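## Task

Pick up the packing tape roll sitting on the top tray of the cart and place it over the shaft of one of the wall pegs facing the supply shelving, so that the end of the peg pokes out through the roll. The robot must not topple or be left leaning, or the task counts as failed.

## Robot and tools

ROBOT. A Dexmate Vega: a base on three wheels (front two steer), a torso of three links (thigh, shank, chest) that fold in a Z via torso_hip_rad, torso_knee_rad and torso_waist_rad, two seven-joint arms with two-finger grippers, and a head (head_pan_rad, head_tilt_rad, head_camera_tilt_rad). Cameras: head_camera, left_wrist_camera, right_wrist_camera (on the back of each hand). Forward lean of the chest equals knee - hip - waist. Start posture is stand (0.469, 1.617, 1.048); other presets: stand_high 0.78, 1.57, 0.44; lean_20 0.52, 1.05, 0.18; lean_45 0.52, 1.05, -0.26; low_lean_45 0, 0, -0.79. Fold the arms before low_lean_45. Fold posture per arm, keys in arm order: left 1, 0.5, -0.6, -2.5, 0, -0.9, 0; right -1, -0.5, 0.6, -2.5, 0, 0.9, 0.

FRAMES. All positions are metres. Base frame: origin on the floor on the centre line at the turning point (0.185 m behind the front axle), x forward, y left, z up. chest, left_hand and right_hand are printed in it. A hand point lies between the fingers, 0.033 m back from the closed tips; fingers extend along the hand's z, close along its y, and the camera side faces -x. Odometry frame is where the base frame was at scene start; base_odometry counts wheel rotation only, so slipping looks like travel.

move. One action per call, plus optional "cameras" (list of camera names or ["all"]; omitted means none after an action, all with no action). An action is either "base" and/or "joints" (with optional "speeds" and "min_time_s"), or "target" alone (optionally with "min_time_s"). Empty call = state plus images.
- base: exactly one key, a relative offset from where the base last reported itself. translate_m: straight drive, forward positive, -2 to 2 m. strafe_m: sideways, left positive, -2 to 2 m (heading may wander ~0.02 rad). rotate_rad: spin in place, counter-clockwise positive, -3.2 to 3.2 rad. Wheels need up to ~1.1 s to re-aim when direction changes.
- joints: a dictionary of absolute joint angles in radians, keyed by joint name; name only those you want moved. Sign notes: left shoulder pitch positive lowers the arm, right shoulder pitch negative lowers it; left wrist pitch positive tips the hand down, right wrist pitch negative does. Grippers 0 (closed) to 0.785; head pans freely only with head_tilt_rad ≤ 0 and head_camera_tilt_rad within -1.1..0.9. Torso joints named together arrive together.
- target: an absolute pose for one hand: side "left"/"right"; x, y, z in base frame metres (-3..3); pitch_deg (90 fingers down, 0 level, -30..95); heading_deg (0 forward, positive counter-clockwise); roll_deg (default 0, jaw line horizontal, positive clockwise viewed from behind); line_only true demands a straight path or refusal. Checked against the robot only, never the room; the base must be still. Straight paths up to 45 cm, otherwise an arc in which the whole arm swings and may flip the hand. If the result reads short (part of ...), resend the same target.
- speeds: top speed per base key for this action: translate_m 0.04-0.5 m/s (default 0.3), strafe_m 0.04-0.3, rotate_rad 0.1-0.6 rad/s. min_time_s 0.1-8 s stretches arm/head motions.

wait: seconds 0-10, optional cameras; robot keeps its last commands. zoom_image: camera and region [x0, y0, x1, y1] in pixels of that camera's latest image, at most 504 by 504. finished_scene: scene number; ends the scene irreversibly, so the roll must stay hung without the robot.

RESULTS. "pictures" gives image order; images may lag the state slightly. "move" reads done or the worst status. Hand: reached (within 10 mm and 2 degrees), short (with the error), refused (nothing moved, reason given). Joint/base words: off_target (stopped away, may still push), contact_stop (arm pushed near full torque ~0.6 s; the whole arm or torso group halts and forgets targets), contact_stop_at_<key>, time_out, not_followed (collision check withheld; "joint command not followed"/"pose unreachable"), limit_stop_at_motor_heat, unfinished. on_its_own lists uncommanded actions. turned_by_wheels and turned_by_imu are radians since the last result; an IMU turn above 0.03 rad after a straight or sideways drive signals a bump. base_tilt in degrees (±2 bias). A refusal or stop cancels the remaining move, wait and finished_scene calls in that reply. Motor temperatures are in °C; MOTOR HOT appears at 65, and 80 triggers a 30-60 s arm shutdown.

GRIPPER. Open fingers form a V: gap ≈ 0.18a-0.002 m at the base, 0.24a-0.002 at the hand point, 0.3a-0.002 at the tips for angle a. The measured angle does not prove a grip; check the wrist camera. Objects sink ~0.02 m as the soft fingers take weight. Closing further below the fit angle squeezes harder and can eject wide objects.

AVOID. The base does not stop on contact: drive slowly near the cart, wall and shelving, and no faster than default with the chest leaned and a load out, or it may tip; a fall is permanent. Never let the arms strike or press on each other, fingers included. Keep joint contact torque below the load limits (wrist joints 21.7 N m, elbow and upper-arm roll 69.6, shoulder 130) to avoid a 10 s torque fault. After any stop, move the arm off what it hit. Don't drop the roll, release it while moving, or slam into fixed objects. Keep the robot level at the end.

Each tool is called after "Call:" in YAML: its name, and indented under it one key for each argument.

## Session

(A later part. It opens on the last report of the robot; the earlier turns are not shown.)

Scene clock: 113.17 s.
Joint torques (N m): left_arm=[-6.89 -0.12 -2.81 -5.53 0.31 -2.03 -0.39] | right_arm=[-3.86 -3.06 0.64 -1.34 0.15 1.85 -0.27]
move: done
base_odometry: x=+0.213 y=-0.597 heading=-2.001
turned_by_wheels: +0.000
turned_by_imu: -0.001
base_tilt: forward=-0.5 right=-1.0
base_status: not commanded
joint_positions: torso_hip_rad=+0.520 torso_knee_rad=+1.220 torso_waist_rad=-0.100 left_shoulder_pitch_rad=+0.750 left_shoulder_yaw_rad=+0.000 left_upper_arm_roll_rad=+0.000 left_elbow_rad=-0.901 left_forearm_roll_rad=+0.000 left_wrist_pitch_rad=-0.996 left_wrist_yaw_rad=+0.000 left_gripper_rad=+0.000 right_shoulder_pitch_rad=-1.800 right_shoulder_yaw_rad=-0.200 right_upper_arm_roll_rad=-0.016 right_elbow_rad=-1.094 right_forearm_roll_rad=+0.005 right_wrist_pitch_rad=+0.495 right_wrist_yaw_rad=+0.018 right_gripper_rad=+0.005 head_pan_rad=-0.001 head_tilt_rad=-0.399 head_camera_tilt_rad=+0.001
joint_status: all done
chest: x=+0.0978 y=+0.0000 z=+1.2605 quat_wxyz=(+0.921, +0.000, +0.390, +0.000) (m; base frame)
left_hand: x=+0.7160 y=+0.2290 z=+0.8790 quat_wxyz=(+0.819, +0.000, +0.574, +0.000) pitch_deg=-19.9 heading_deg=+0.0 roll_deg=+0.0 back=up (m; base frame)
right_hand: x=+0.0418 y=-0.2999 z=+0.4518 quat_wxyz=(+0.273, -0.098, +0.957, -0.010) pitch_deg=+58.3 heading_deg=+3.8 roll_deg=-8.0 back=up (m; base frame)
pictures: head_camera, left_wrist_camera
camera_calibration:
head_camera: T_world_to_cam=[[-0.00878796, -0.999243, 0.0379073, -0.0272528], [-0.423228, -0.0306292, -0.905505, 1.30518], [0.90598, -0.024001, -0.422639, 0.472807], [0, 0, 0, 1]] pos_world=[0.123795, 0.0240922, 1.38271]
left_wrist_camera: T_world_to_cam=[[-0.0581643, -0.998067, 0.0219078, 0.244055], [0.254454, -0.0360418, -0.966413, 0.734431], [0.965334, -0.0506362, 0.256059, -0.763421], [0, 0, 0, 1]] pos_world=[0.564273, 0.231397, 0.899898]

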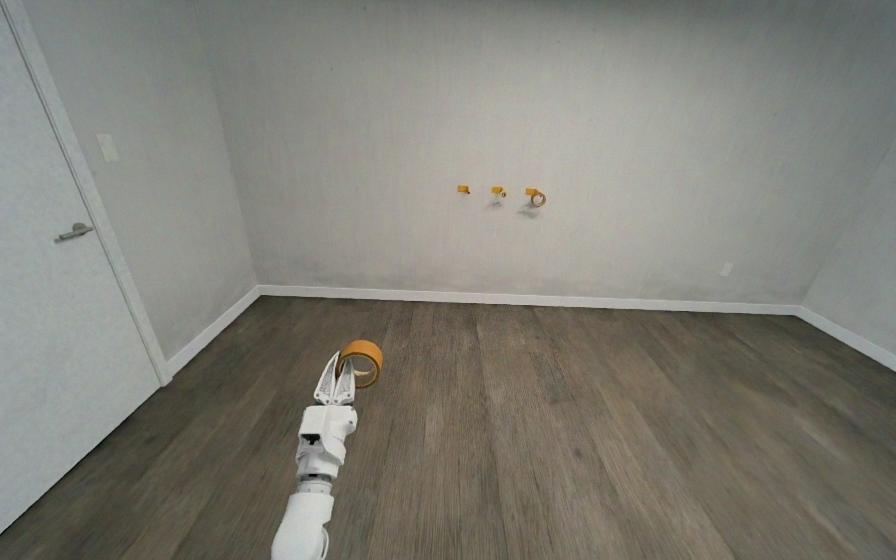

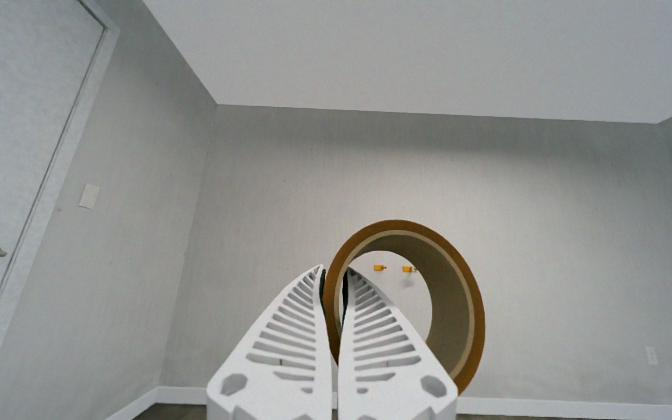

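Call:
move:
  base: {"strafe_m": -0.33}

Call:
move:
  target: {"side":"left","x":0.715,"y":0.20,"z":0.928,"pitch_deg":-20,"heading_deg":0,"line_only":true}

Call:
move:
  base: {"translate_m": 1.48}
  cameras: ["left_wrist_camera","head_camera"]

Call:
zoom_image:
  camera: "head_camera"
  region: [300, 240, 480, 375]

Call:
zoom_image:
  camera: "left_wrist_camera"
  region: [300, 200, 500, 350]

Scene clock: 124.37 s.
Joint torques (N m): left_arm=[-9.66 1.77 -0.2 -4.07 0.05 -1.54 -0.43] | right_arm=[-6.37 -2.26 -0.01 -1.27 0.01 1.06 -0.42]
move: done
base_odometry: x=-0.086 y=-0.458 heading=-2.006
turned_by_wheels: -0.005
turned_by_imu: -0.003
base_tilt: forward=-0.7 right=-0.7
base_status: done
joint_positions: torso_hip_rad=+0.520 torso_knee_rad=+1.220 torso_waist_rad=-0.100 left_shoulder_pitch_rad=+0.750 left_shoulder_yaw_rad=+0.000 left_upper_arm_roll_rad=+0.000 left_elbow_rad=-0.900 left_forearm_roll_rad=+0.000 left_wrist_pitch_rad=-1.000 left_wrist_yaw_rad=+0.000 left_gripper_rad=+0.000 right_shoulder_pitch_rad=-1.800 right_shoulder_yaw_rad=-0.200 right_upper_arm_roll_rad=-0.016 right_elbow_rad=-1.094 right_forearm_roll_rad=+0.005 right_wrist_pitch_rad=+0.495 right_wrist_yaw_rad=+0.018 right_gripper_rad=+0.005 head_pan_rad=-0.001 head_tilt_rad=-0.399 head_camera_tilt_rad=+0.001
joint_status: not commanded
chest: x=+0.0978 y=+0.0000 z=+1.2605 quat_wxyz=(+0.921, +0.000, +0.389, +0.000) (m; base frame)
left_hand: x=+0.7152 y=+0.2292 z=+0.8795 quat_wxyz=(+0.819, +0.000, +0.573, +0.000) pitch_deg=-20.0 heading_deg=+0.0 roll_deg=+0.0 back=up (m; base frame)
right_hand: x=+0.0418 y=-0.2999 z=+0.4518 quat_wxyz=(+0.273, -0.098, +0.957, -0.010) pitch_deg=+58.3 heading_deg=+3.8 roll_deg=-8.0 back=up (m; base frame)
pictures: none

Scene clock: 127.23 s.
Joint torques (N m): left_arm=[-8.68 -1.45 3.28 -7.41 0.04 -1.95 -0.13] | right_arm=[-5.34 -2.57 0.33 -0.92 -0.03 1.23 -0.06]
move: done
base_odometry: x=-0.086 y=-0.458 heading=-2.006
turned_by_wheels: +0.000
turned_by_imu: +0.000
base_tilt: forward=-0.5 right=-0.6
base_status: not commanded
joint_positions: torso_hip_rad=+0.520 torso_knee_rad=+1.220 torso_waist_rad=-0.100 left_shoulder_pitch_rad=+0.884 left_shoulder_yaw_rad=-0.046 left_upper_arm_roll_rad=+0.025 left_elbow_rad=-1.286 left_forearm_roll_rad=+0.071 left_wrist_pitch_rad=-0.745 left_wrist_yaw_rad=+0.050 left_gripper_rad=+0.000 right_shoulder_pitch_rad=-1.800 right_shoulder_yaw_rad=-0.200 right_upper_arm_roll_rad=-0.016 right_elbow_rad=-1.094 right_forearm_roll_rad=+0.005 right_wrist_pitch_rad=+0.495 right_wrist_yaw_rad=+0.018 right_gripper_rad=+0.005 head_pan_rad=-0.001 head_tilt_rad=-0.399 head_camera_tilt_rad=+0.001
joint_status: not commanded
chest: x=+0.0978 y=+0.0000 z=+1.2605 quat_wxyz=(+0.921, +0.000, +0.389, +0.000) (m; base frame)
left_hand: x=+0.7151 y=+0.2004 z=+0.9272 quat_wxyz=(+0.819, +0.000, +0.574, +0.000) pitch_deg=-20.0 heading_deg=+0.0 roll_deg=+0.0 back=up (m; base frame)
left_hand_status: reached (straight line, planned for 1.6 s): 1 mm and 0.0 deg off.
right_hand: x=+0.0418 y=-0.2999 z=+0.4518 quat_wxyz=(+0.273, -0.098, +0.957, -0.010) pitch_deg=+58.3 heading_deg=+3.8 roll_deg=-8.0 back=up (m; base frame)
pictures: none

Scene clock: 134.30 s.
Joint torques (N m): left_arm=[-10.05 -0.68 3.65 -7.34 -0.33 -1.37 0.12] | right_arm=[-6.76 -0.96 0.65 -0.97 0.08 1.46 -0.11]
move: done
base_odometry: x=-0.710 y=-1.800 heading=-2.005
turned_by_wheels: +0.002
turned_by_imu: -0.002
base_tilt: forward=-0.6 right=-0.8
base_status: done
joint_positions: torso_hip_rad=+0.520 torso_knee_rad=+1.220 torso_waist_rad=-0.100 left_shoulder_pitch_rad=+0.885 left_shoulder_yaw_rad=-0.047 left_upper_arm_roll_rad=+0.025 left_elbow_rad=-1.290 left_forearm_roll_rad=+0.072 left_wrist_pitch_rad=-0.742 left_wrist_yaw_rad=+0.050 left_gripper_rad=+0.000 right_shoulder_pitch_rad=-1.800 right_shoulder_yaw_rad=-0.200 right_upper_arm_roll_rad=-0.016 right_elbow_rad=-1.094 right_forearm_roll_rad=+0.005 right_wrist_pitch_rad=+0.495 right_wrist_yaw_rad=+0.018 right_gripper_rad=+0.005 head_pan_rad=-0.001 head_tilt_rad=-0.399 head_camera_tilt_rad=+0.001
joint_status: not commanded
chest: x=+0.0977 y=+0.0000 z=+1.2605 quat_wxyz=(+0.921, +0.000, +0.389, +0.000) (m; base frame)
left_hand: x=+0.7150 y=+0.2001 z=+0.9279 quat_wxyz=(+0.819, +0.000, +0.574, +0.000) pitch_deg=-20.0 heading_deg=+0.0 roll_deg=+0.0 back=up (m; base frame)
right_hand: x=+0.0418 y=-0.2999 z=+0.4518 quat_wxyz=(+0.273, -0.098, +0.957, -0.010) pitch_deg=+58.3 heading_deg=+3.8 roll_deg=-8.0 back=up (m; base frame)
pictures: head_camera, left_wrist_camera
camera_calibration:
head_camera: T_world_to_cam=[[-0.00880065, -0.999243, 0.0379021, -0.0272448], [-0.422905, -0.0306276, -0.905656, 1.30531], [0.906131, -0.0239993, -0.422315, 0.472428], [0, 0, 0, 1]] pos_world=[0.123699, 0.0240922, 1.38271]
left_wrist_camera: T_world_to_cam=[[-0.0579682, -0.99809, 0.0213638, 0.2144], [0.255891, -0.03554, -0.966052, 0.779362], [0.964966, -0.0505335, 0.257463, -0.777516], [0, 0, 0, 1]] pos_world=[0.563272, 0.202398, 0.948505]

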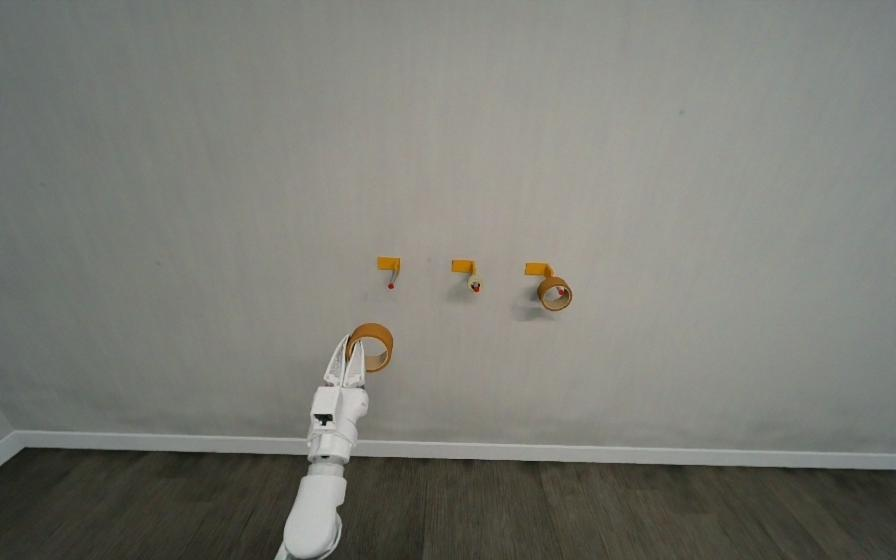

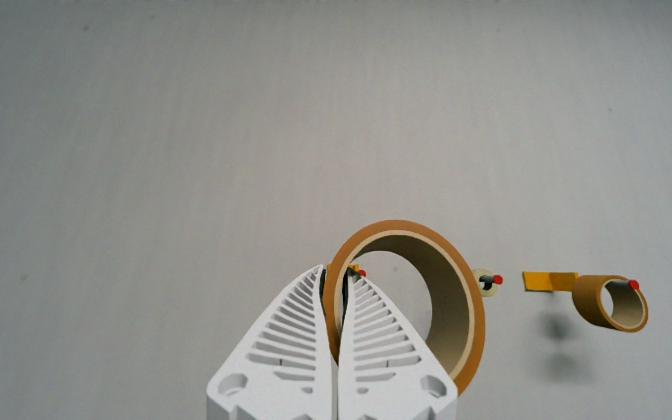

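Scaled by 2.800 from the camera's 896x560 image, which has a finer 960x600 frame.

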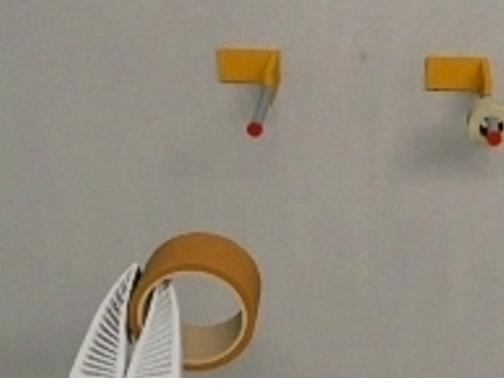

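Scaled by 2.520 from the camera's 672x420 image, which has a finer 960x600 frame.

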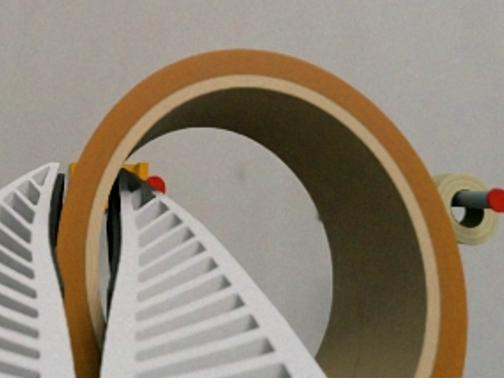

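Call:
move:
  target: {"side":"left","x":0.715,"y":0.192,"z":0.934,"pitch_deg":-20,"heading_deg":0,"line_only":true}

Call:
move:
  base: {"translate_m": 0.24}
  speeds: {"translate_m": 0.12}
  cameras: ["left_wrist_camera","head_camera"]

Call:
zoom_image:
  camera: "head_camera"
  region: [300, 260, 480, 395]

Call:
zoom_image:
  camera: "left_wrist_camera"
  region: [300, 200, 500, 350]

Scene clock: 143.10 s.
Joint torques (N m): left_arm=[-6.77 -2.06 5.74 -7.35 0.54 -1.95 0.46] | right_arm=[-5.63 -2.18 0.52 -1.62 -0.06 0.93 -0.08]
move: done
base_odometry: x=-0.710 y=-1.800 heading=-2.005
turned_by_wheels: +0.000
turned_by_imu: +0.000
base_tilt: forward=-0.5 right=-0.8
base_status: not commanded
joint_positions: torso_hip_rad=+0.520 torso_knee_rad=+1.220 torso_waist_rad=-0.100 left_shoulder_pitch_rad=+0.894 left_shoulder_yaw_rad=-0.058 left_upper_arm_roll_rad=+0.032 left_elbow_rad=-1.320 left_forearm_roll_rad=+0.088 left_wrist_pitch_rad=-0.720 left_wrist_yaw_rad=+0.061 left_gripper_rad=+0.000 right_shoulder_pitch_rad=-1.800 right_shoulder_yaw_rad=-0.200 right_upper_arm_roll_rad=-0.016 right_elbow_rad=-1.094 right_forearm_roll_rad=+0.005 right_wrist_pitch_rad=+0.495 right_wrist_yaw_rad=+0.018 right_gripper_rad=+0.005 head_pan_rad=-0.001 head_tilt_rad=-0.399 head_camera_tilt_rad=+0.001
joint_status: not commanded
chest: x=+0.0977 y=+0.0000 z=+1.2605 quat_wxyz=(+0.921, +0.000, +0.389, +0.000) (m; base frame)
left_hand: x=+0.7150 y=+0.1931 z=+0.9331 quat_wxyz=(+0.819, +0.000, +0.574, +0.000) pitch_deg=-20.0 heading_deg=+0.0 roll_deg=+0.0 back=up (m; base frame)
left_hand_status: reached (straight line, planned for 0.4 s): 1 mm and 0.0 deg off.
right_hand: x=+0.0418 y=-0.2999 z=+0.4518 quat_wxyz=(+0.273, -0.098, +0.957, -0.010) pitch_deg=+58.3 heading_deg=+3.8 roll_deg=-8.0 back=up (m; base frame)
pictures: none

Scene clock: 146.07 s.
Joint torques (N m): left_arm=[-6.97 -2.65 5.9 -7.19 0.16 -2.33 0.57] | right_arm=[-5.91 -2.48 0.3 -1.54 0.06 1.17 -0.07]
move: done
base_odometry: x=-0.811 y=-2.018 heading=-2.003
turned_by_wheels: +0.002
turned_by_imu: +0.001
base_tilt: forward=-0.5 right=-0.7
base_status: done
joint_positions: torso_hip_rad=+0.520 torso_knee_rad=+1.220 torso_waist_rad=-0.100 left_shoulder_pitch_rad=+0.895 left_shoulder_yaw_rad=-0.060 left_upper_arm_roll_rad=+0.033 left_elbow_rad=-1.324 left_forearm_roll_rad=+0.091 left_wrist_pitch_rad=-0.717 left_wrist_yaw_rad=+0.062 left_gripper_rad=+0.000 right_shoulder_pitch_rad=-1.800 right_shoulder_yaw_rad=-0.200 right_upper_arm_roll_rad=-0.016 right_elbow_rad=-1.094 right_forearm_roll_rad=+0.005 right_wrist_pitch_rad=+0.495 right_wrist_yaw_rad=+0.018 right_gripper_rad=+0.005 head_pan_rad=-0.001 head_tilt_rad=-0.400 head_camera_tilt_rad=+0.001
joint_status: not commanded
chest: x=+0.0977 y=+0.0000 z=+1.2605 quat_wxyz=(+0.921, +0.000, +0.389, +0.000) (m; base frame)
left_hand: x=+0.7150 y=+0.1921 z=+0.9338 quat_wxyz=(+0.819, +0.000, +0.574, +0.000) pitch_deg=-20.0 heading_deg=+0.0 roll_deg=+0.0 back=up (m; base frame)
right_hand: x=+0.0418 y=-0.2999 z=+0.4518 quat_wxyz=(+0.273, -0.098, +0.957, -0.010) pitch_deg=+58.3 heading_deg=+3.8 roll_deg=-8.0 back=up (m; base frame)
pictures: head_camera, left_wrist_camera
camera_calibration:
head_camera: T_world_to_cam=[[-0.00880477, -0.999243, 0.037903, -0.0272465], [-0.422823, -0.0306289, -0.905694, 1.30531], [0.906169, -0.0240007, -0.422233, 0.4724], [0, 0, 0, 1]] pos_world=[0.1236, 0.0240922, 1.38271]
left_wrist_camera: T_world_to_cam=[[-0.0579702, -0.99809, 0.0213624, 0.206391], [0.255984, -0.0355441, -0.966027, 0.784706], [0.964941, -0.0505324, 0.257556, -0.779509], [0, 0, 0, 1]] pos_world=[0.563272, 0.194498, 0.954405]

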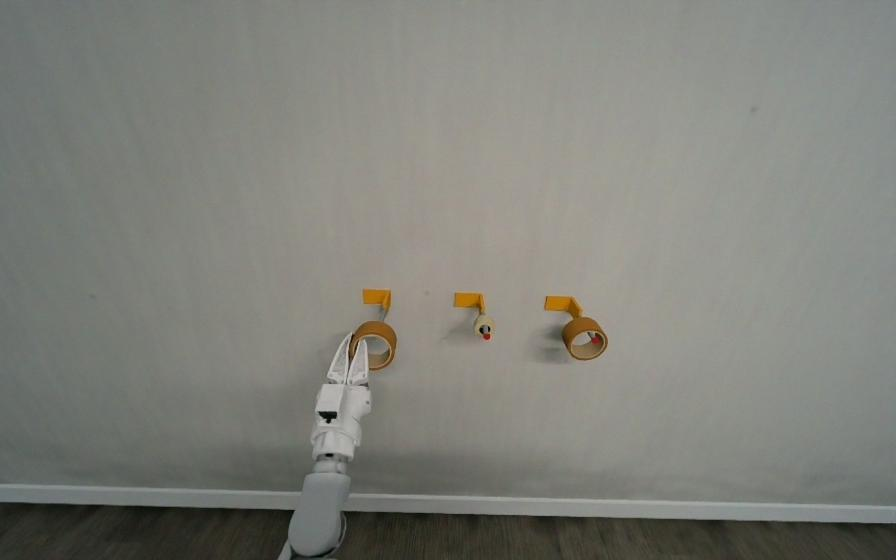

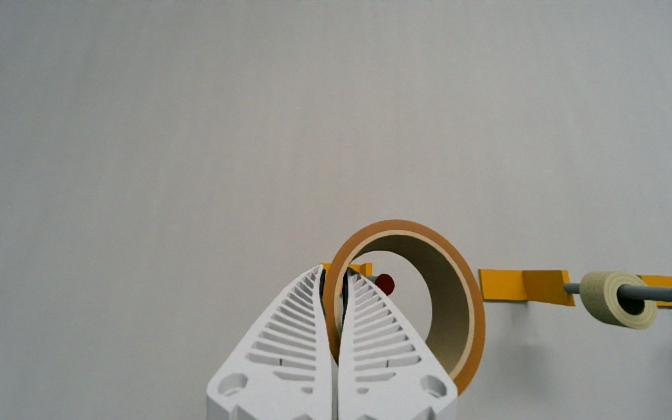

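Scaled by 2.800 from the camera's 896x560 image, which has a finer 960x600 frame.

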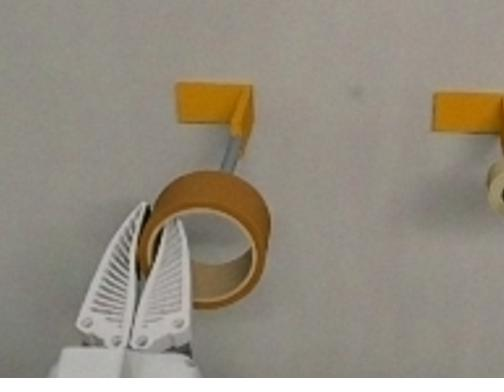

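Scaled by 2.520 from the camera's 672x420 image, which has a finer 960x600 frame.

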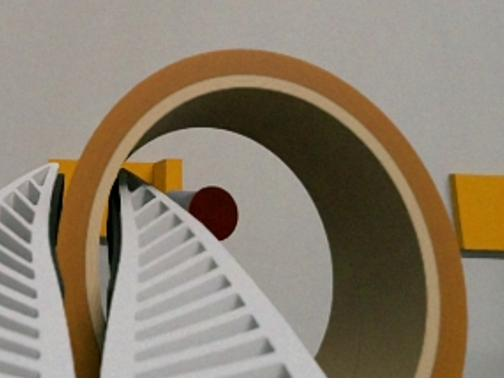

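Call:
move:
  target: {"side":"left","x":0.715,"y":0.189,"z":0.926,"pitch_deg":-20,"heading_deg":0,"line_only":true}

Call:
move:
  base: {"translate_m": 0.06}
  speeds: {"translate_m": 0.06}
  cameras: ["left_wrist_camera","head_camera"]

Call:
zoom_image:
  camera: "left_wrist_camera"
  region: [300, 200, 500, 350]

Scene clock: 152.80 s.
Joint torques (N m): left_arm=[-15.45 -1.96 6.55 -5.32 -0.03 -2.96 0.3] | right_arm=[-4.74 -2.44 0.21 -0.23 0.07 1.48 -0.29]
move: done
base_odometry: x=-0.811 y=-2.018 heading=-2.003
turned_by_wheels: +0.000
turned_by_imu: +0.000
base_tilt: forward=-0.6 right=-0.8
base_status: not commanded
joint_positions: torso_hip_rad=+0.520 torso_knee_rad=+1.220 torso_waist_rad=-0.100 left_shoulder_pitch_rad=+0.881 left_shoulder_yaw_rad=-0.062 left_upper_arm_roll_rad=+0.035 left_elbow_rad=-1.276 left_forearm_roll_rad=+0.098 left_wrist_pitch_rad=-0.750 left_wrist_yaw_rad=+0.071 left_gripper_rad=+0.000 right_shoulder_pitch_rad=-1.800 right_shoulder_yaw_rad=-0.200 right_upper_arm_roll_rad=-0.016 right_elbow_rad=-1.094 right_forearm_roll_rad=+0.005 right_wrist_pitch_rad=+0.495 right_wrist_yaw_rad=+0.018 right_gripper_rad=+0.005 head_pan_rad=-0.001 head_tilt_rad=-0.400 head_camera_tilt_rad=+0.001
joint_status: not commanded
chest: x=+0.0977 y=+0.0000 z=+1.2605 quat_wxyz=(+0.921, +0.000, +0.389, +0.000) (m; base frame)
left_hand: x=+0.7150 y=+0.1894 z=+0.9263 quat_wxyz=(+0.819, +0.000, +0.574, +0.000) pitch_deg=-20.0 heading_deg=+0.0 roll_deg=+0.0 back=up (m; base frame)
left_hand_status: reached (straight line, planned for 0.5 s): 1 mm and 0.0 deg off.
right_hand: x=+0.0418 y=-0.2999 z=+0.4518 quat_wxyz=(+0.273, -0.098, +0.957, -0.010) pitch_deg=+58.3 heading_deg=+3.8 roll_deg=-8.0 back=up (m; base frame)
pictures: none

Scene clock: 154.47 s.
Joint torques (N m): left_arm=[-17.39 -3.2 6.79 -5.28 0.44 -2.48 0.67] | right_arm=[-4.79 -1.72 0.35 -0.26 -0.11 2.16 -0.12]
move: done
base_odometry: x=-0.837 y=-2.072 heading=-2.002
turned_by_wheels: +0.002
turned_by_imu: +0.001
base_tilt: forward=-0.5 right=-0.8
base_status: done
joint_positions: torso_hip_rad=+0.520 torso_knee_rad=+1.220 torso_waist_rad=-0.100 left_shoulder_pitch_rad=+0.880 left_shoulder_yaw_rad=-0.062 left_upper_arm_roll_rad=+0.036 left_elbow_rad=-1.272 left_forearm_roll_rad=+0.098 left_wrist_pitch_rad=-0.753 left_wrist_yaw_rad=+0.072 left_gripper_rad=+0.000 right_shoulder_pitch_rad=-1.800 right_shoulder_yaw_rad=-0.200 right_upper_arm_roll_rad=-0.016 right_elbow_rad=-1.094 right_forearm_roll_rad=+0.005 right_wrist_pitch_rad=+0.495 right_wrist_yaw_rad=+0.018 right_gripper_rad=+0.005 head_pan_rad=-0.001 head_tilt_rad=-0.400 head_camera_tilt_rad=+0.001
joint_status: not commanded
chest: x=+0.0977 y=+0.0000 z=+1.2605 quat_wxyz=(+0.921, +0.000, +0.389, +0.000) (m; base frame)
left_hand: x=+0.7150 y=+0.1892 z=+0.9257 quat_wxyz=(+0.819, +0.000, +0.574, +0.000) pitch_deg=-20.0 heading_deg=+0.0 roll_deg=+0.0 back=up (m; base frame)
right_hand: x=+0.0418 y=-0.2999 z=+0.4518 quat_wxyz=(+0.273, -0.098, +0.957, -0.010) pitch_deg=+58.3 heading_deg=+3.8 roll_deg=-8.0 back=up (m; base frame)
pictures: head_camera, left_wrist_camera
camera_calibration:
head_camera: T_world_to_cam=[[-0.00880477, -0.999243, 0.037903, -0.0272465], [-0.422823, -0.0306289, -0.905694, 1.30531], [0.906169, -0.0240007, -0.422233, 0.4724], [0, 0, 0, 1]] pos_world=[0.1236, 0.0240922, 1.38271]
left_wrist_camera: T_world_to_cam=[[-0.0579626, -0.99809, 0.0213802, 0.203541], [0.255679, -0.0355433, -0.966108, 0.777143], [0.965023, -0.0505316, 0.257251, -0.777261], [0, 0, 0, 1]] pos_world=[0.563173, 0.191498, 0.946404]

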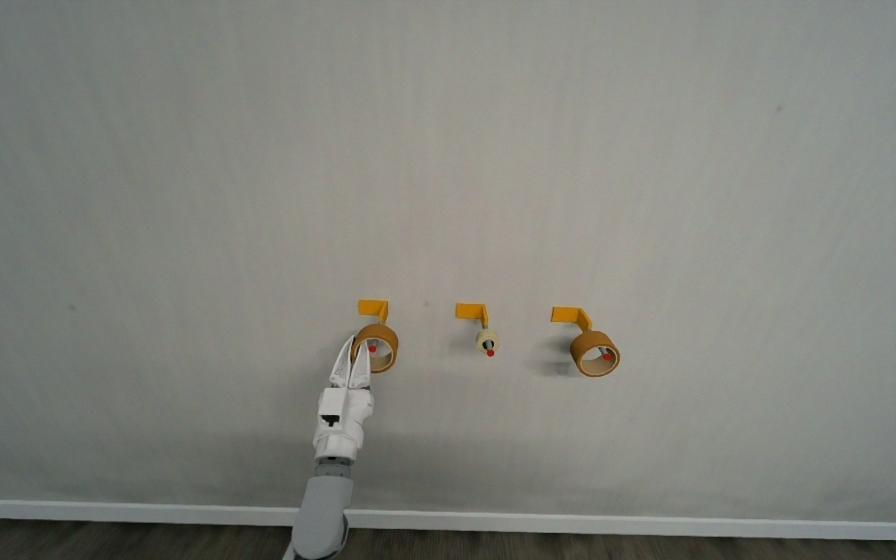

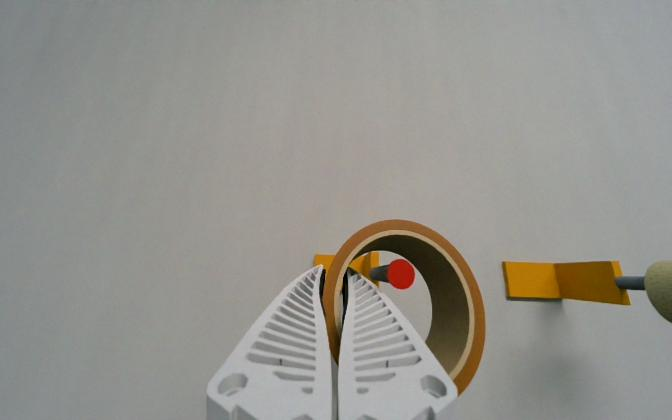

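Scaled by 2.520 from the camera's 672x420 image, which has a finer 960x600 frame.

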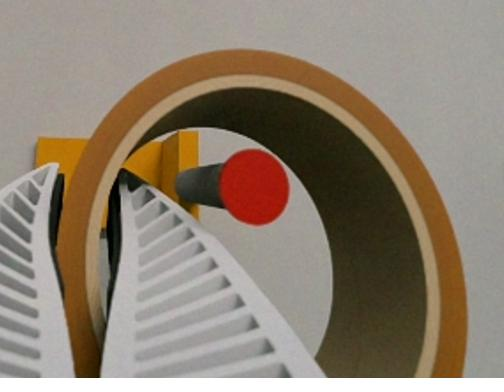

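Call:
move:
  target: {"side":"left","x":0.715,"y":0.189,"z":0.930,"pitch_deg":-20,"heading_deg":0,"line_only":true}

Call:
move:
  base: {"translate_m": 0.06}
  speeds: {"translate_m": 0.06}
  cameras: ["left_wrist_camera","head_camera"]

Call:
zoom_image:
  camera: "left_wrist_camera"
  region: [300, 200, 500, 350]

Call:
zoom_image:
  camera: "head_camera"
  region: [300, 260, 480, 395]

Scene clock: 160.97 s.
Joint torques (N m): left_arm=[-9.01 -1.61 5.35 -6.03 0.18 -2.67 0.09] | right_arm=[-4.87 -0.98 0.31 -0.14 0 1.41 -0.11]
move: done
base_odometry: x=-0.837 y=-2.072 heading=-2.002
turned_by_wheels: +0.000
turned_by_imu: +0.000
base_tilt: forward=-0.7 right=-0.8
base_status: not commanded
joint_positions: torso_hip_rad=+0.520 torso_knee_rad=+1.220 torso_waist_rad=-0.100 left_shoulder_pitch_rad=+0.886 left_shoulder_yaw_rad=-0.063 left_upper_arm_roll_rad=+0.036 left_elbow_rad=-1.293 left_forearm_roll_rad=+0.098 left_wrist_pitch_rad=-0.738 left_wrist_yaw_rad=+0.070 left_gripper_rad=+0.000 right_shoulder_pitch_rad=-1.800 right_shoulder_yaw_rad=-0.200 right_upper_arm_roll_rad=-0.016 right_elbow_rad=-1.094 right_forearm_roll_rad=+0.005 right_wrist_pitch_rad=+0.495 right_wrist_yaw_rad=+0.018 right_gripper_rad=+0.005 head_pan_rad=-0.001 head_tilt_rad=-0.400 head_camera_tilt_rad=+0.001
joint_status: not commanded
chest: x=+0.0977 y=+0.0000 z=+1.2605 quat_wxyz=(+0.921, +0.000, +0.389, +0.000) (m; base frame)
left_hand: x=+0.7150 y=+0.1892 z=+0.9291 quat_wxyz=(+0.819, +0.000, +0.574, +0.000) pitch_deg=-20.0 heading_deg=+0.0 roll_deg=+0.0 back=up (m; base frame)
left_hand_status: reached (straight line, planned for 0.3 s): 1 mm and 0.0 deg off.
right_hand: x=+0.0418 y=-0.2999 z=+0.4518 quat_wxyz=(+0.273, -0.098, +0.957, -0.010) pitch_deg=+58.3 heading_deg=+3.8 roll_deg=-8.0 back=up (m; base frame)
pictures: none

Scene clock: 162.60 s.
Joint torques (N m): left_arm=[-9.61 -1.43 2.09 -6.8 -0.22 -1.46 0.05] | right_arm=[-5.59 -2.36 0.4 -0.15 -0.01 1.24 -0.31]
move: done
base_odometry: x=-0.862 y=-2.127 heading=-2.000
turned_by_wheels: +0.002
turned_by_imu: +0.001
base_tilt: forward=-0.7 right=-0.9
base_status: done
joint_positions: torso_hip_rad=+0.520 torso_knee_rad=+1.220 torso_waist_rad=-0.100 left_shoulder_pitch_rad=+0.887 left_shoulder_yaw_rad=-0.063 left_upper_arm_roll_rad=+0.036 left_elbow_rad=-1.297 left_forearm_roll_rad=+0.098 left_wrist_pitch_rad=-0.735 left_wrist_yaw_rad=+0.070 left_gripper_rad=+0.000 right_shoulder_pitch_rad=-1.800 right_shoulder_yaw_rad=-0.200 right_upper_arm_roll_rad=-0.016 right_elbow_rad=-1.094 right_forearm_roll_rad=+0.005 right_wrist_pitch_rad=+0.495 right_wrist_yaw_rad=+0.018 right_gripper_rad=+0.005 head_pan_rad=-0.001 head_tilt_rad=-0.400 head_camera_tilt_rad=+0.001
joint_status: not commanded
chest: x=+0.0977 y=+0.0000 z=+1.2605 quat_wxyz=(+0.921, +0.000, +0.389, +0.000) (m; base frame)
left_hand: x=+0.7150 y=+0.1892 z=+0.9298 quat_wxyz=(+0.819, +0.000, +0.574, +0.000) pitch_deg=-20.0 heading_deg=+0.0 roll_deg=+0.0 back=up (m; base frame)
right_hand: x=+0.0418 y=-0.2999 z=+0.4518 quat_wxyz=(+0.273, -0.098, +0.957, -0.010) pitch_deg=+58.3 heading_deg=+3.8 roll_deg=-8.0 back=up (m; base frame)
pictures: head_camera, left_wrist_camera
camera_calibration:
head_camera: T_world_to_cam=[[-0.00880732, -0.999243, 0.0379036, -0.0272469], [-0.422702, -0.0306315, -0.905751, 1.30537], [0.906226, -0.0239992, -0.422112, 0.472224], [0, 0, 0, 1]] pos_world=[0.123602, 0.0240922, 1.38271]
left_wrist_camera: T_world_to_cam=[[-0.0578478, -0.998098, 0.0212926, 0.203482], [0.255993, -0.0354453, -0.966029, 0.780713], [0.964946, -0.0504319, 0.257557, -0.778653], [0, 0, 0, 1]] pos_world=[0.563273, 0.191499, 0.950405]

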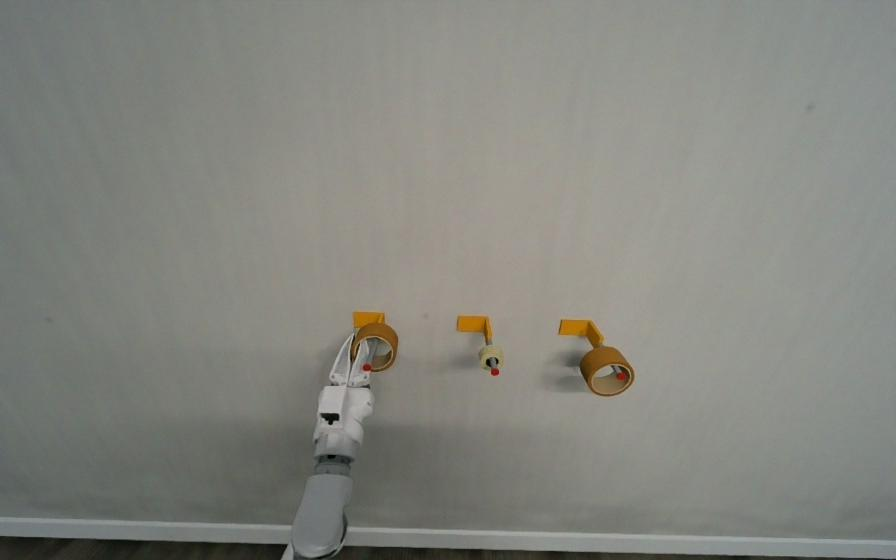

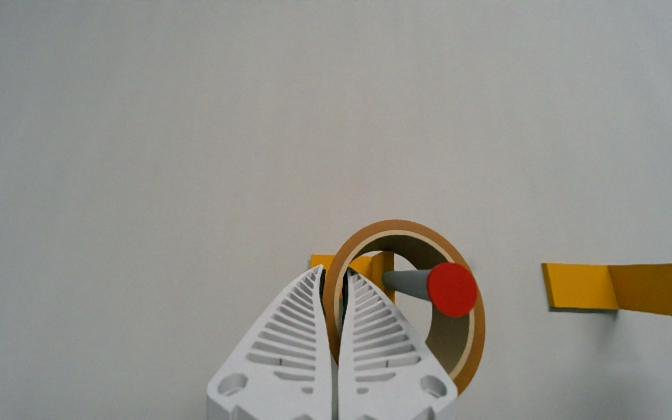

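Scaled by 2.520 from the camera's 672x420 image, which has a finer 960x600 frame.

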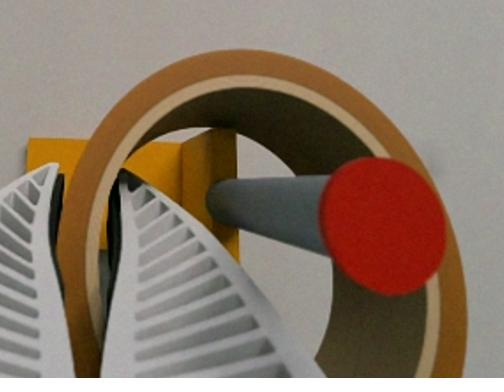

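Scaled by 2.800 from the camera's 896x560 image, which has a finer 960x600 frame.

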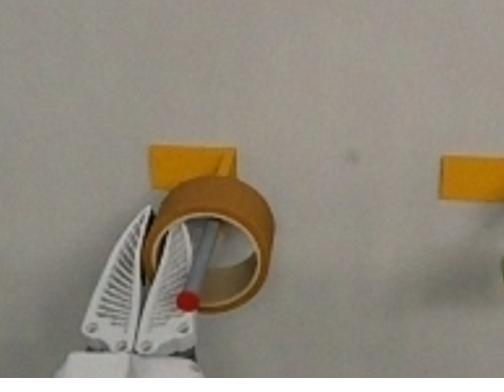

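Call:
move:
  target: {"side":"left","x":0.715,"y":0.189,"z":0.916,"pitch_deg":-20,"heading_deg":0,"line_only":true}
  cameras: ["left_wrist_camera","head_camera"]

Call:
zoom_image:
  camera: "left_wrist_camera"
  region: [300, 200, 500, 350]

Call:
zoom_image:
  camera: "head_camera"
  region: [300, 260, 480, 395]

Scene clock: 170.37 s.
Joint torques (N m): left_arm=[-11.29 -0.77 -1.96 -3.29 0.27 0.06 0.3] | right_arm=[-5.58 -2.64 0.06 -0.96 0.07 0.83 -0.14]
move: done
base_odometry: x=-0.862 y=-2.127 heading=-2.000
turned_by_wheels: +0.000
turned_by_imu: +0.000
base_tilt: forward=-0.6 right=-0.8
base_status: not commanded
joint_positions: torso_hip_rad=+0.520 torso_knee_rad=+1.220 torso_waist_rad=-0.100 left_shoulder_pitch_rad=+0.859 left_shoulder_yaw_rad=-0.061 left_upper_arm_roll_rad=+0.035 left_elbow_rad=-1.208 left_forearm_roll_rad=+0.100 left_wrist_pitch_rad=-0.796 left_wrist_yaw_rad=+0.077 left_gripper_rad=+0.000 right_shoulder_pitch_rad=-1.800 right_shoulder_yaw_rad=-0.200 right_upper_arm_roll_rad=-0.016 right_elbow_rad=-1.094 right_forearm_roll_rad=+0.005 right_wrist_pitch_rad=+0.495 right_wrist_yaw_rad=+0.018 right_gripper_rad=+0.005 head_pan_rad=-0.001 head_tilt_rad=-0.400 head_camera_tilt_rad=+0.001
joint_status: not commanded
chest: x=+0.0977 y=+0.0000 z=+1.2605 quat_wxyz=(+0.921, +0.000, +0.389, +0.000) (m; base frame)
left_hand: x=+0.7150 y=+0.1888 z=+0.9168 quat_wxyz=(+0.819, +0.000, +0.573, +0.000) pitch_deg=-20.0 heading_deg=+0.0 roll_deg=+0.0 back=up (m; base frame)
left_hand_status: reached (straight line, planned for 0.6 s): 1 mm and 0.0 deg off.
right_hand: x=+0.0418 y=-0.2999 z=+0.4518 quat_wxyz=(+0.273, -0.098, +0.957, -0.010) pitch_deg=+58.3 heading_deg=+3.8 roll_deg=-8.0 back=up (m; base frame)
pictures: head_camera, left_wrist_camera
camera_calibration:
head_camera: T_world_to_cam=[[-0.00880732, -0.999243, 0.0379036, -0.0272469], [-0.422702, -0.0306315, -0.905751, 1.30537], [0.906226, -0.0239992, -0.422112, 0.472224], [0, 0, 0, 1]] pos_world=[0.123602, 0.0240922, 1.38271]
left_wrist_camera: T_world_to_cam=[[-0.0584483, -0.998059, 0.0215068, 0.203583], [0.256566, -0.035838, -0.965862, 0.767672], [0.964758, -0.0509351, 0.258163, -0.775564], [0, 0, 0, 1]] pos_world=[0.563172, 0.191196, 0.937309]

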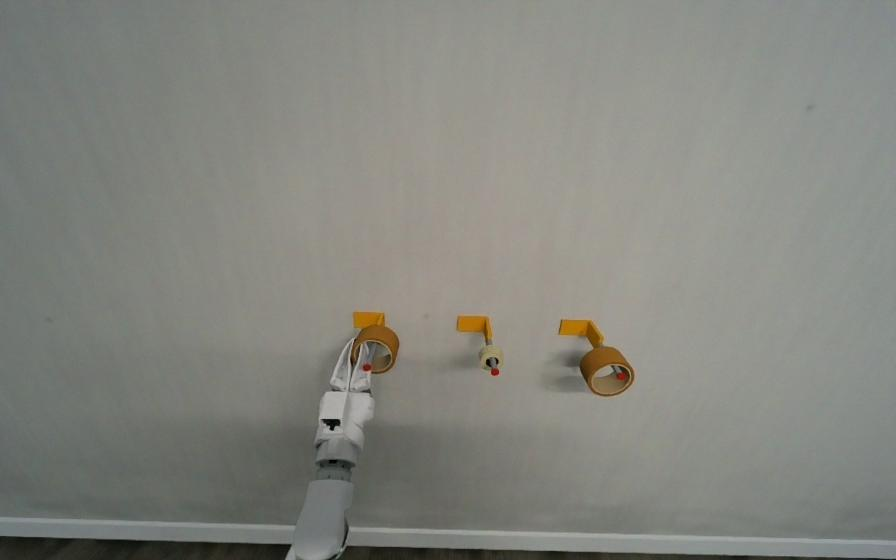

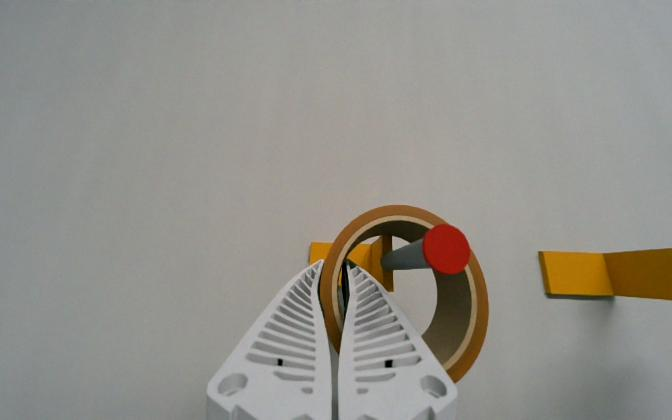

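Scaled by 2.520 from the camera's 672x420 image, which has a finer 960x600 frame.

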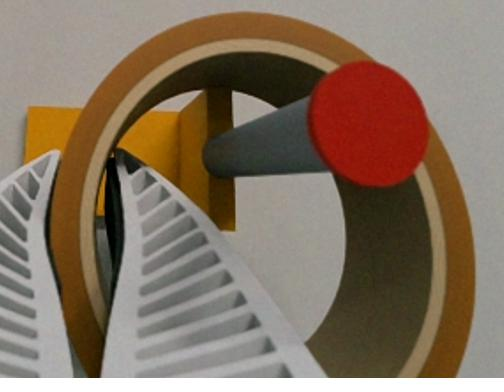

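Scaled by 2.800 from the camera's 896x560 image, which has a finer 960x600 frame.

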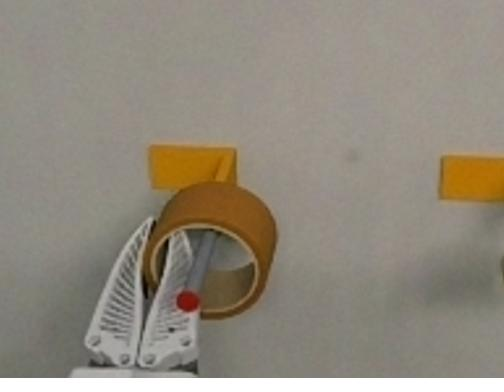

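Call:
move:
  joints: {"left_gripper_rad": 0.16}

Call:
move:
  target: {"side":"left","x":0.712,"y":0.184,"z":0.899,"pitch_deg":-20,"heading_deg":0,"line_only":true}
  cameras: ["left_wrist_camera","head_camera"]

Call:
zoom_image:
  camera: "left_wrist_camera"
  region: [300, 180, 500, 330]

Scene clock: 175.93 s.
Joint torques (N m): left_arm=[-10.44 0.24 -0.38 -4.64 0.69 -1.11 0] | right_arm=[-6.17 -1.04 0.29 -1.11 0.09 2.27 -0.33]
move: done
base_odometry: x=-0.862 y=-2.127 heading=-2.000
turned_by_wheels: +0.000
turned_by_imu: +0.000
base_tilt: forward=-0.6 right=-0.8
base_status: not commanded
joint_positions: torso_hip_rad=+0.520 torso_knee_rad=+1.220 torso_waist_rad=-0.100 left_shoulder_pitch_rad=+0.858 left_shoulder_yaw_rad=-0.060 left_upper_arm_roll_rad=+0.035 left_elbow_rad=-1.204 left_forearm_roll_rad=+0.100 left_wrist_pitch_rad=-0.799 left_wrist_yaw_rad=+0.078 left_gripper_rad=+0.160 right_shoulder_pitch_rad=-1.800 right_shoulder_yaw_rad=-0.200 right_upper_arm_roll_rad=-0.016 right_elbow_rad=-1.094 right_forearm_roll_rad=+0.005 right_wrist_pitch_rad=+0.495 right_wrist_yaw_rad=+0.018 right_gripper_rad=+0.005 head_pan_rad=-0.001 head_tilt_rad=-0.400 head_camera_tilt_rad=+0.001
joint_status: all done
chest: x=+0.0977 y=+0.0000 z=+1.2605 quat_wxyz=(+0.921, +0.000, +0.389, +0.000) (m; base frame)
left_hand: x=+0.7150 y=+0.1889 z=+0.9160 quat_wxyz=(+0.819, +0.000, +0.574, +0.000) pitch_deg=-20.0 heading_deg=+0.0 roll_deg=+0.0 back=up (m; base frame)
right_hand: x=+0.0418 y=-0.2999 z=+0.4518 quat_wxyz=(+0.273, -0.098, +0.957, -0.010) pitch_deg=+58.3 heading_deg=+3.8 roll_deg=-8.0 back=up (m; base frame)
pictures: none

Scene clock: 177.77 s.
Joint torques (N m): left_arm=[-13.46 -1.77 4.61 -4.71 0.06 -2.25 0.22] | right_arm=[-5.29 -2.73 -0.16 -0.53 -0.22 1.79 -0.27]
move: done
base_odometry: x=-0.862 y=-2.127 heading=-2.000
turned_by_wheels: +0.000
turned_by_imu: +0.000
base_tilt: forward=-0.7 right=-0.7
base_status: not commanded
joint_positions: torso_hip_rad=+0.520 torso_knee_rad=+1.220 torso_waist_rad=-0.100 left_shoulder_pitch_rad=+0.825 left_shoulder_yaw_rad=-0.064 left_upper_arm_roll_rad=+0.038 left_elbow_rad=-1.089 left_forearm_roll_rad=+0.116 left_wrist_pitch_rad=-0.880 left_wrist_yaw_rad=+0.099 left_gripper_rad=+0.160 right_shoulder_pitch_rad=-1.800 right_shoulder_yaw_rad=-0.200 right_upper_arm_roll_rad=-0.016 right_elbow_rad=-1.094 right_forearm_roll_rad=+0.005 right_wrist_pitch_rad=+0.495 right_wrist_yaw_rad=+0.018 right_gripper_rad=+0.005 head_pan_rad=-0.001 head_tilt_rad=-0.400 head_camera_tilt_rad=+0.001
joint_status: not commanded
chest: x=+0.0977 y=+0.0000 z=+1.2605 quat_wxyz=(+0.921, +0.000, +0.389, +0.000) (m; base frame)
left_hand: x=+0.7121 y=+0.1843 z=+0.8994 quat_wxyz=(+0.819, +0.000, +0.574, +0.000) pitch_deg=-20.0 heading_deg=+0.0 roll_deg=+0.0 back=up (m; base frame)
left_hand_status: reached (straight line, planned for 0.7 s): 1 mm and 0.0 deg off.
right_hand: x=+0.0418 y=-0.2999 z=+0.4518 quat_wxyz=(+0.273, -0.098, +0.957, -0.010) pitch_deg=+58.3 heading_deg=+3.8 roll_deg=-8.0 back=up (m; base frame)
pictures: head_camera, left_wrist_camera
camera_calibration:
head_camera: T_world_to_cam=[[-0.00880732, -0.999243, 0.0379036, -0.0272469], [-0.422702, -0.0306315, -0.905751, 1.30537], [0.906226, -0.0239992, -0.422112, 0.472224], [0, 0, 0, 1]] pos_world=[0.123602, 0.0240922, 1.38271]
left_wrist_camera: T_world_to_cam=[[-0.057964, -0.99809, 0.0213675, 0.199059], [0.255866, -0.0355412, -0.966059, 0.752056], [0.964973, -0.0505294, 0.257437, -0.768063], [0, 0, 0, 1]] pos_world=[0.560272, 0.186598, 0.920005]

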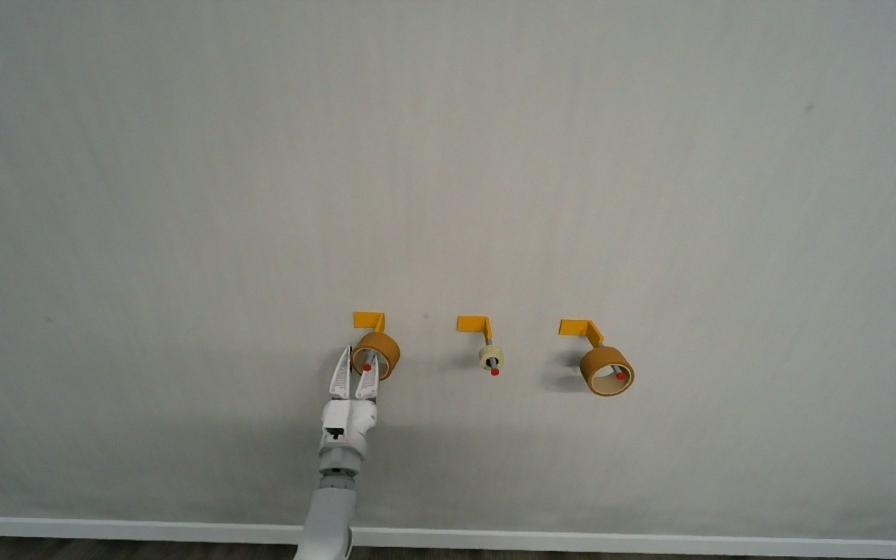

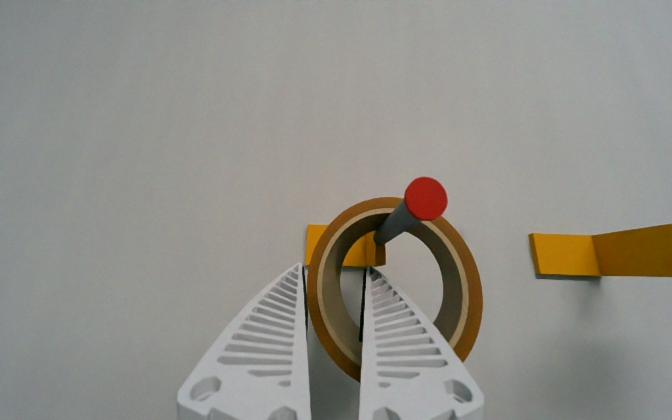

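Scaled by 2.520 from the camera's 672x420 image, which has a finer 960x600 frame.

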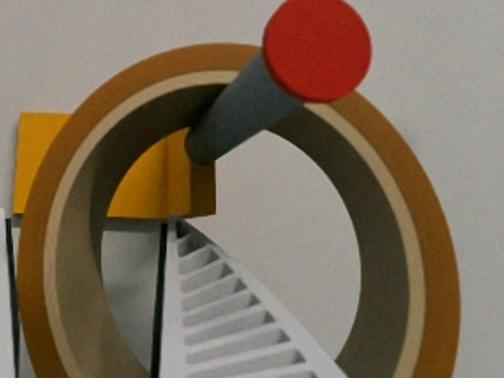

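Call:
move:
  target: {"side":"left","x":0.712,"y":0.190,"z":0.897,"pitch_deg":-20,"heading_deg":0,"line_only":true}

Call:
move:
  base: {"translate_m": -0.2}
  speeds: {"translate_m": 0.08}
  cameras: ["left_wrist_camera","head_camera"]

Call:
zoom_image:
  camera: "head_camera"
  region: [300, 220, 480, 355]

Scene clock: 182.13 s.
Joint torques (N m): left_arm=[-14.03 3.72 -3.75 -4.6 1.35 -2.47 -0.5] | right_arm=[-6.46 -1.99 0.59 -0.36 -0.02 1.3 -0.23]
move: done
base_odometry: x=-0.862 y=-2.127 heading=-2.000
turned_by_wheels: +0.000
turned_by_imu: +0.000
base_tilt: forward=-0.6 right=-0.8
base_status: not commanded
joint_positions: torso_hip_rad=+0.520 torso_knee_rad=+1.220 torso_waist_rad=-0.100 left_shoulder_pitch_rad=+0.820 left_shoulder_yaw_rad=-0.057 left_upper_arm_roll_rad=+0.035 left_elbow_rad=-1.075 left_forearm_roll_rad=+0.105 left_wrist_pitch_rad=-0.890 left_wrist_yaw_rad=+0.092 left_gripper_rad=+0.160 right_shoulder_pitch_rad=-1.800 right_shoulder_yaw_rad=-0.200 right_upper_arm_roll_rad=-0.016 right_elbow_rad=-1.094 right_forearm_roll_rad=+0.005 right_wrist_pitch_rad=+0.495 right_wrist_yaw_rad=+0.018 right_gripper_rad=+0.005 head_pan_rad=-0.001 head_tilt_rad=-0.400 head_camera_tilt_rad=+0.001
joint_status: not commanded
chest: x=+0.0977 y=+0.0000 z=+1.2605 quat_wxyz=(+0.921, +0.000, +0.389, +0.000) (m; base frame)
left_hand: x=+0.7120 y=+0.1884 z=+0.8973 quat_wxyz=(+0.819, +0.000, +0.574, +0.000) pitch_deg=-20.0 heading_deg=+0.0 roll_deg=+0.0 back=up (m; base frame)
left_hand_status: reached (straight line, planned for 0.3 s): 2 mm and 0.0 deg off.
right_hand: x=+0.0418 y=-0.2999 z=+0.4518 quat_wxyz=(+0.273, -0.098, +0.957, -0.010) pitch_deg=+58.3 heading_deg=+3.8 roll_deg=-8.0 back=up (m; base frame)
pictures: none

Scene clock: 185.83 s.
Joint torques (N m): left_arm=[-13.9 2.67 -3.39 -5.99 -0.05 -2.23 -0.51] | right_arm=[-6.25 -1.4 0.62 -0.35 -0.03 1.63 -0.14]
move: done
base_odometry: x=-0.779 y=-1.945 heading=-2.000
turned_by_wheels: +0.000
turned_by_imu: -0.001
base_tilt: forward=-0.7 right=-0.7
base_status: done
joint_positions: torso_hip_rad=+0.520 torso_knee_rad=+1.220 torso_waist_rad=-0.100 left_shoulder_pitch_rad=+0.819 left_shoulder_yaw_rad=-0.055 left_upper_arm_roll_rad=+0.034 left_elbow_rad=-1.071 left_forearm_roll_rad=+0.101 left_wrist_pitch_rad=-0.893 left_wrist_yaw_rad=+0.089 left_gripper_rad=+0.160 right_shoulder_pitch_rad=-1.800 right_shoulder_yaw_rad=-0.200 right_upper_arm_roll_rad=-0.016 right_elbow_rad=-1.094 right_forearm_roll_rad=+0.005 right_wrist_pitch_rad=+0.495 right_wrist_yaw_rad=+0.018 right_gripper_rad=+0.005 head_pan_rad=-0.001 head_tilt_rad=-0.400 head_camera_tilt_rad=+0.001
joint_status: not commanded
chest: x=+0.0977 y=+0.0000 z=+1.2605 quat_wxyz=(+0.921, +0.000, +0.389, +0.000) (m; base frame)
left_hand: x=+0.7119 y=+0.1899 z=+0.8969 quat_wxyz=(+0.819, +0.000, +0.574, +0.000) pitch_deg=-20.0 heading_deg=+0.0 roll_deg=+0.0 back=up (m; base frame)
right_hand: x=+0.0418 y=-0.2999 z=+0.4518 quat_wxyz=(+0.273, -0.098, +0.957, -0.010) pitch_deg=+58.3 heading_deg=+3.8 roll_deg=-8.0 back=up (m; base frame)
pictures: head_camera, left_wrist_camera
camera_calibration:
head_camera: T_world_to_cam=[[-0.00881317, -0.999243, 0.0379009, -0.0272424], [-0.422621, -0.0306288, -0.905789, 1.30541], [0.906264, -0.0240006, -0.422031, 0.472105], [0, 0, 0, 1]] pos_world=[0.123603, 0.0240922, 1.38271]
left_wrist_camera: T_world_to_cam=[[-0.0583112, -0.998067, 0.0214757, 0.204785], [0.255964, -0.0357407, -0.966025, 0.749819], [0.964926, -0.0508331, 0.257553, -0.767062], [0, 0, 0, 1]] pos_world=[0.560172, 0.192196, 0.917505]

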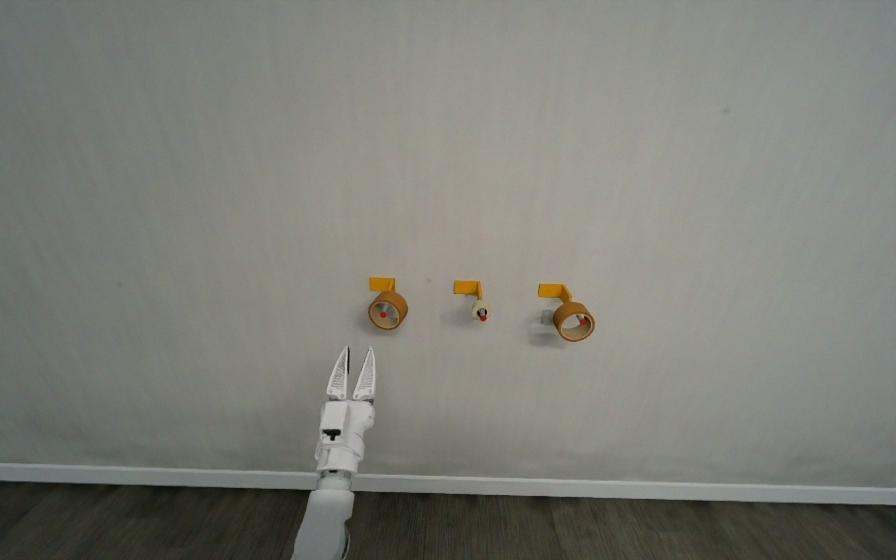

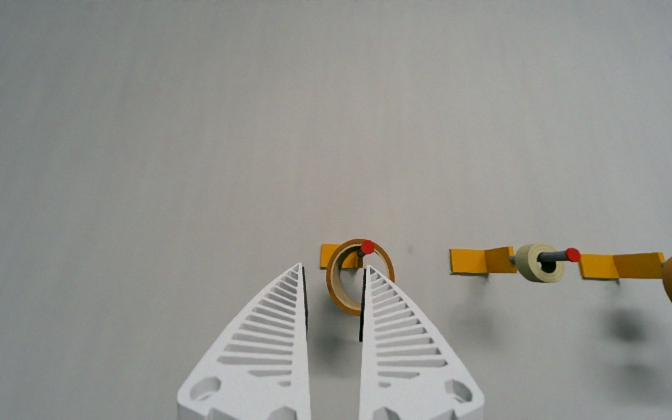

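Scaled by 2.800 from the camera's 896x560 image, which has a finer 960x600 frame.

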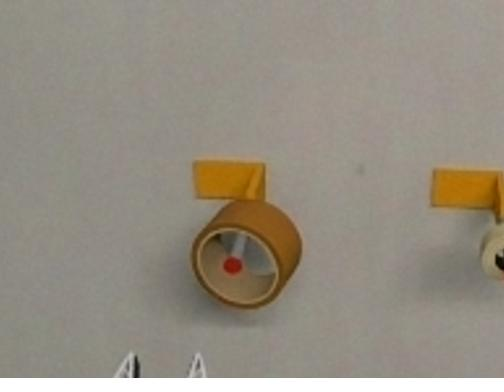

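Call:
finished_scene:
  scene: 3

The scene is finished: the task was done.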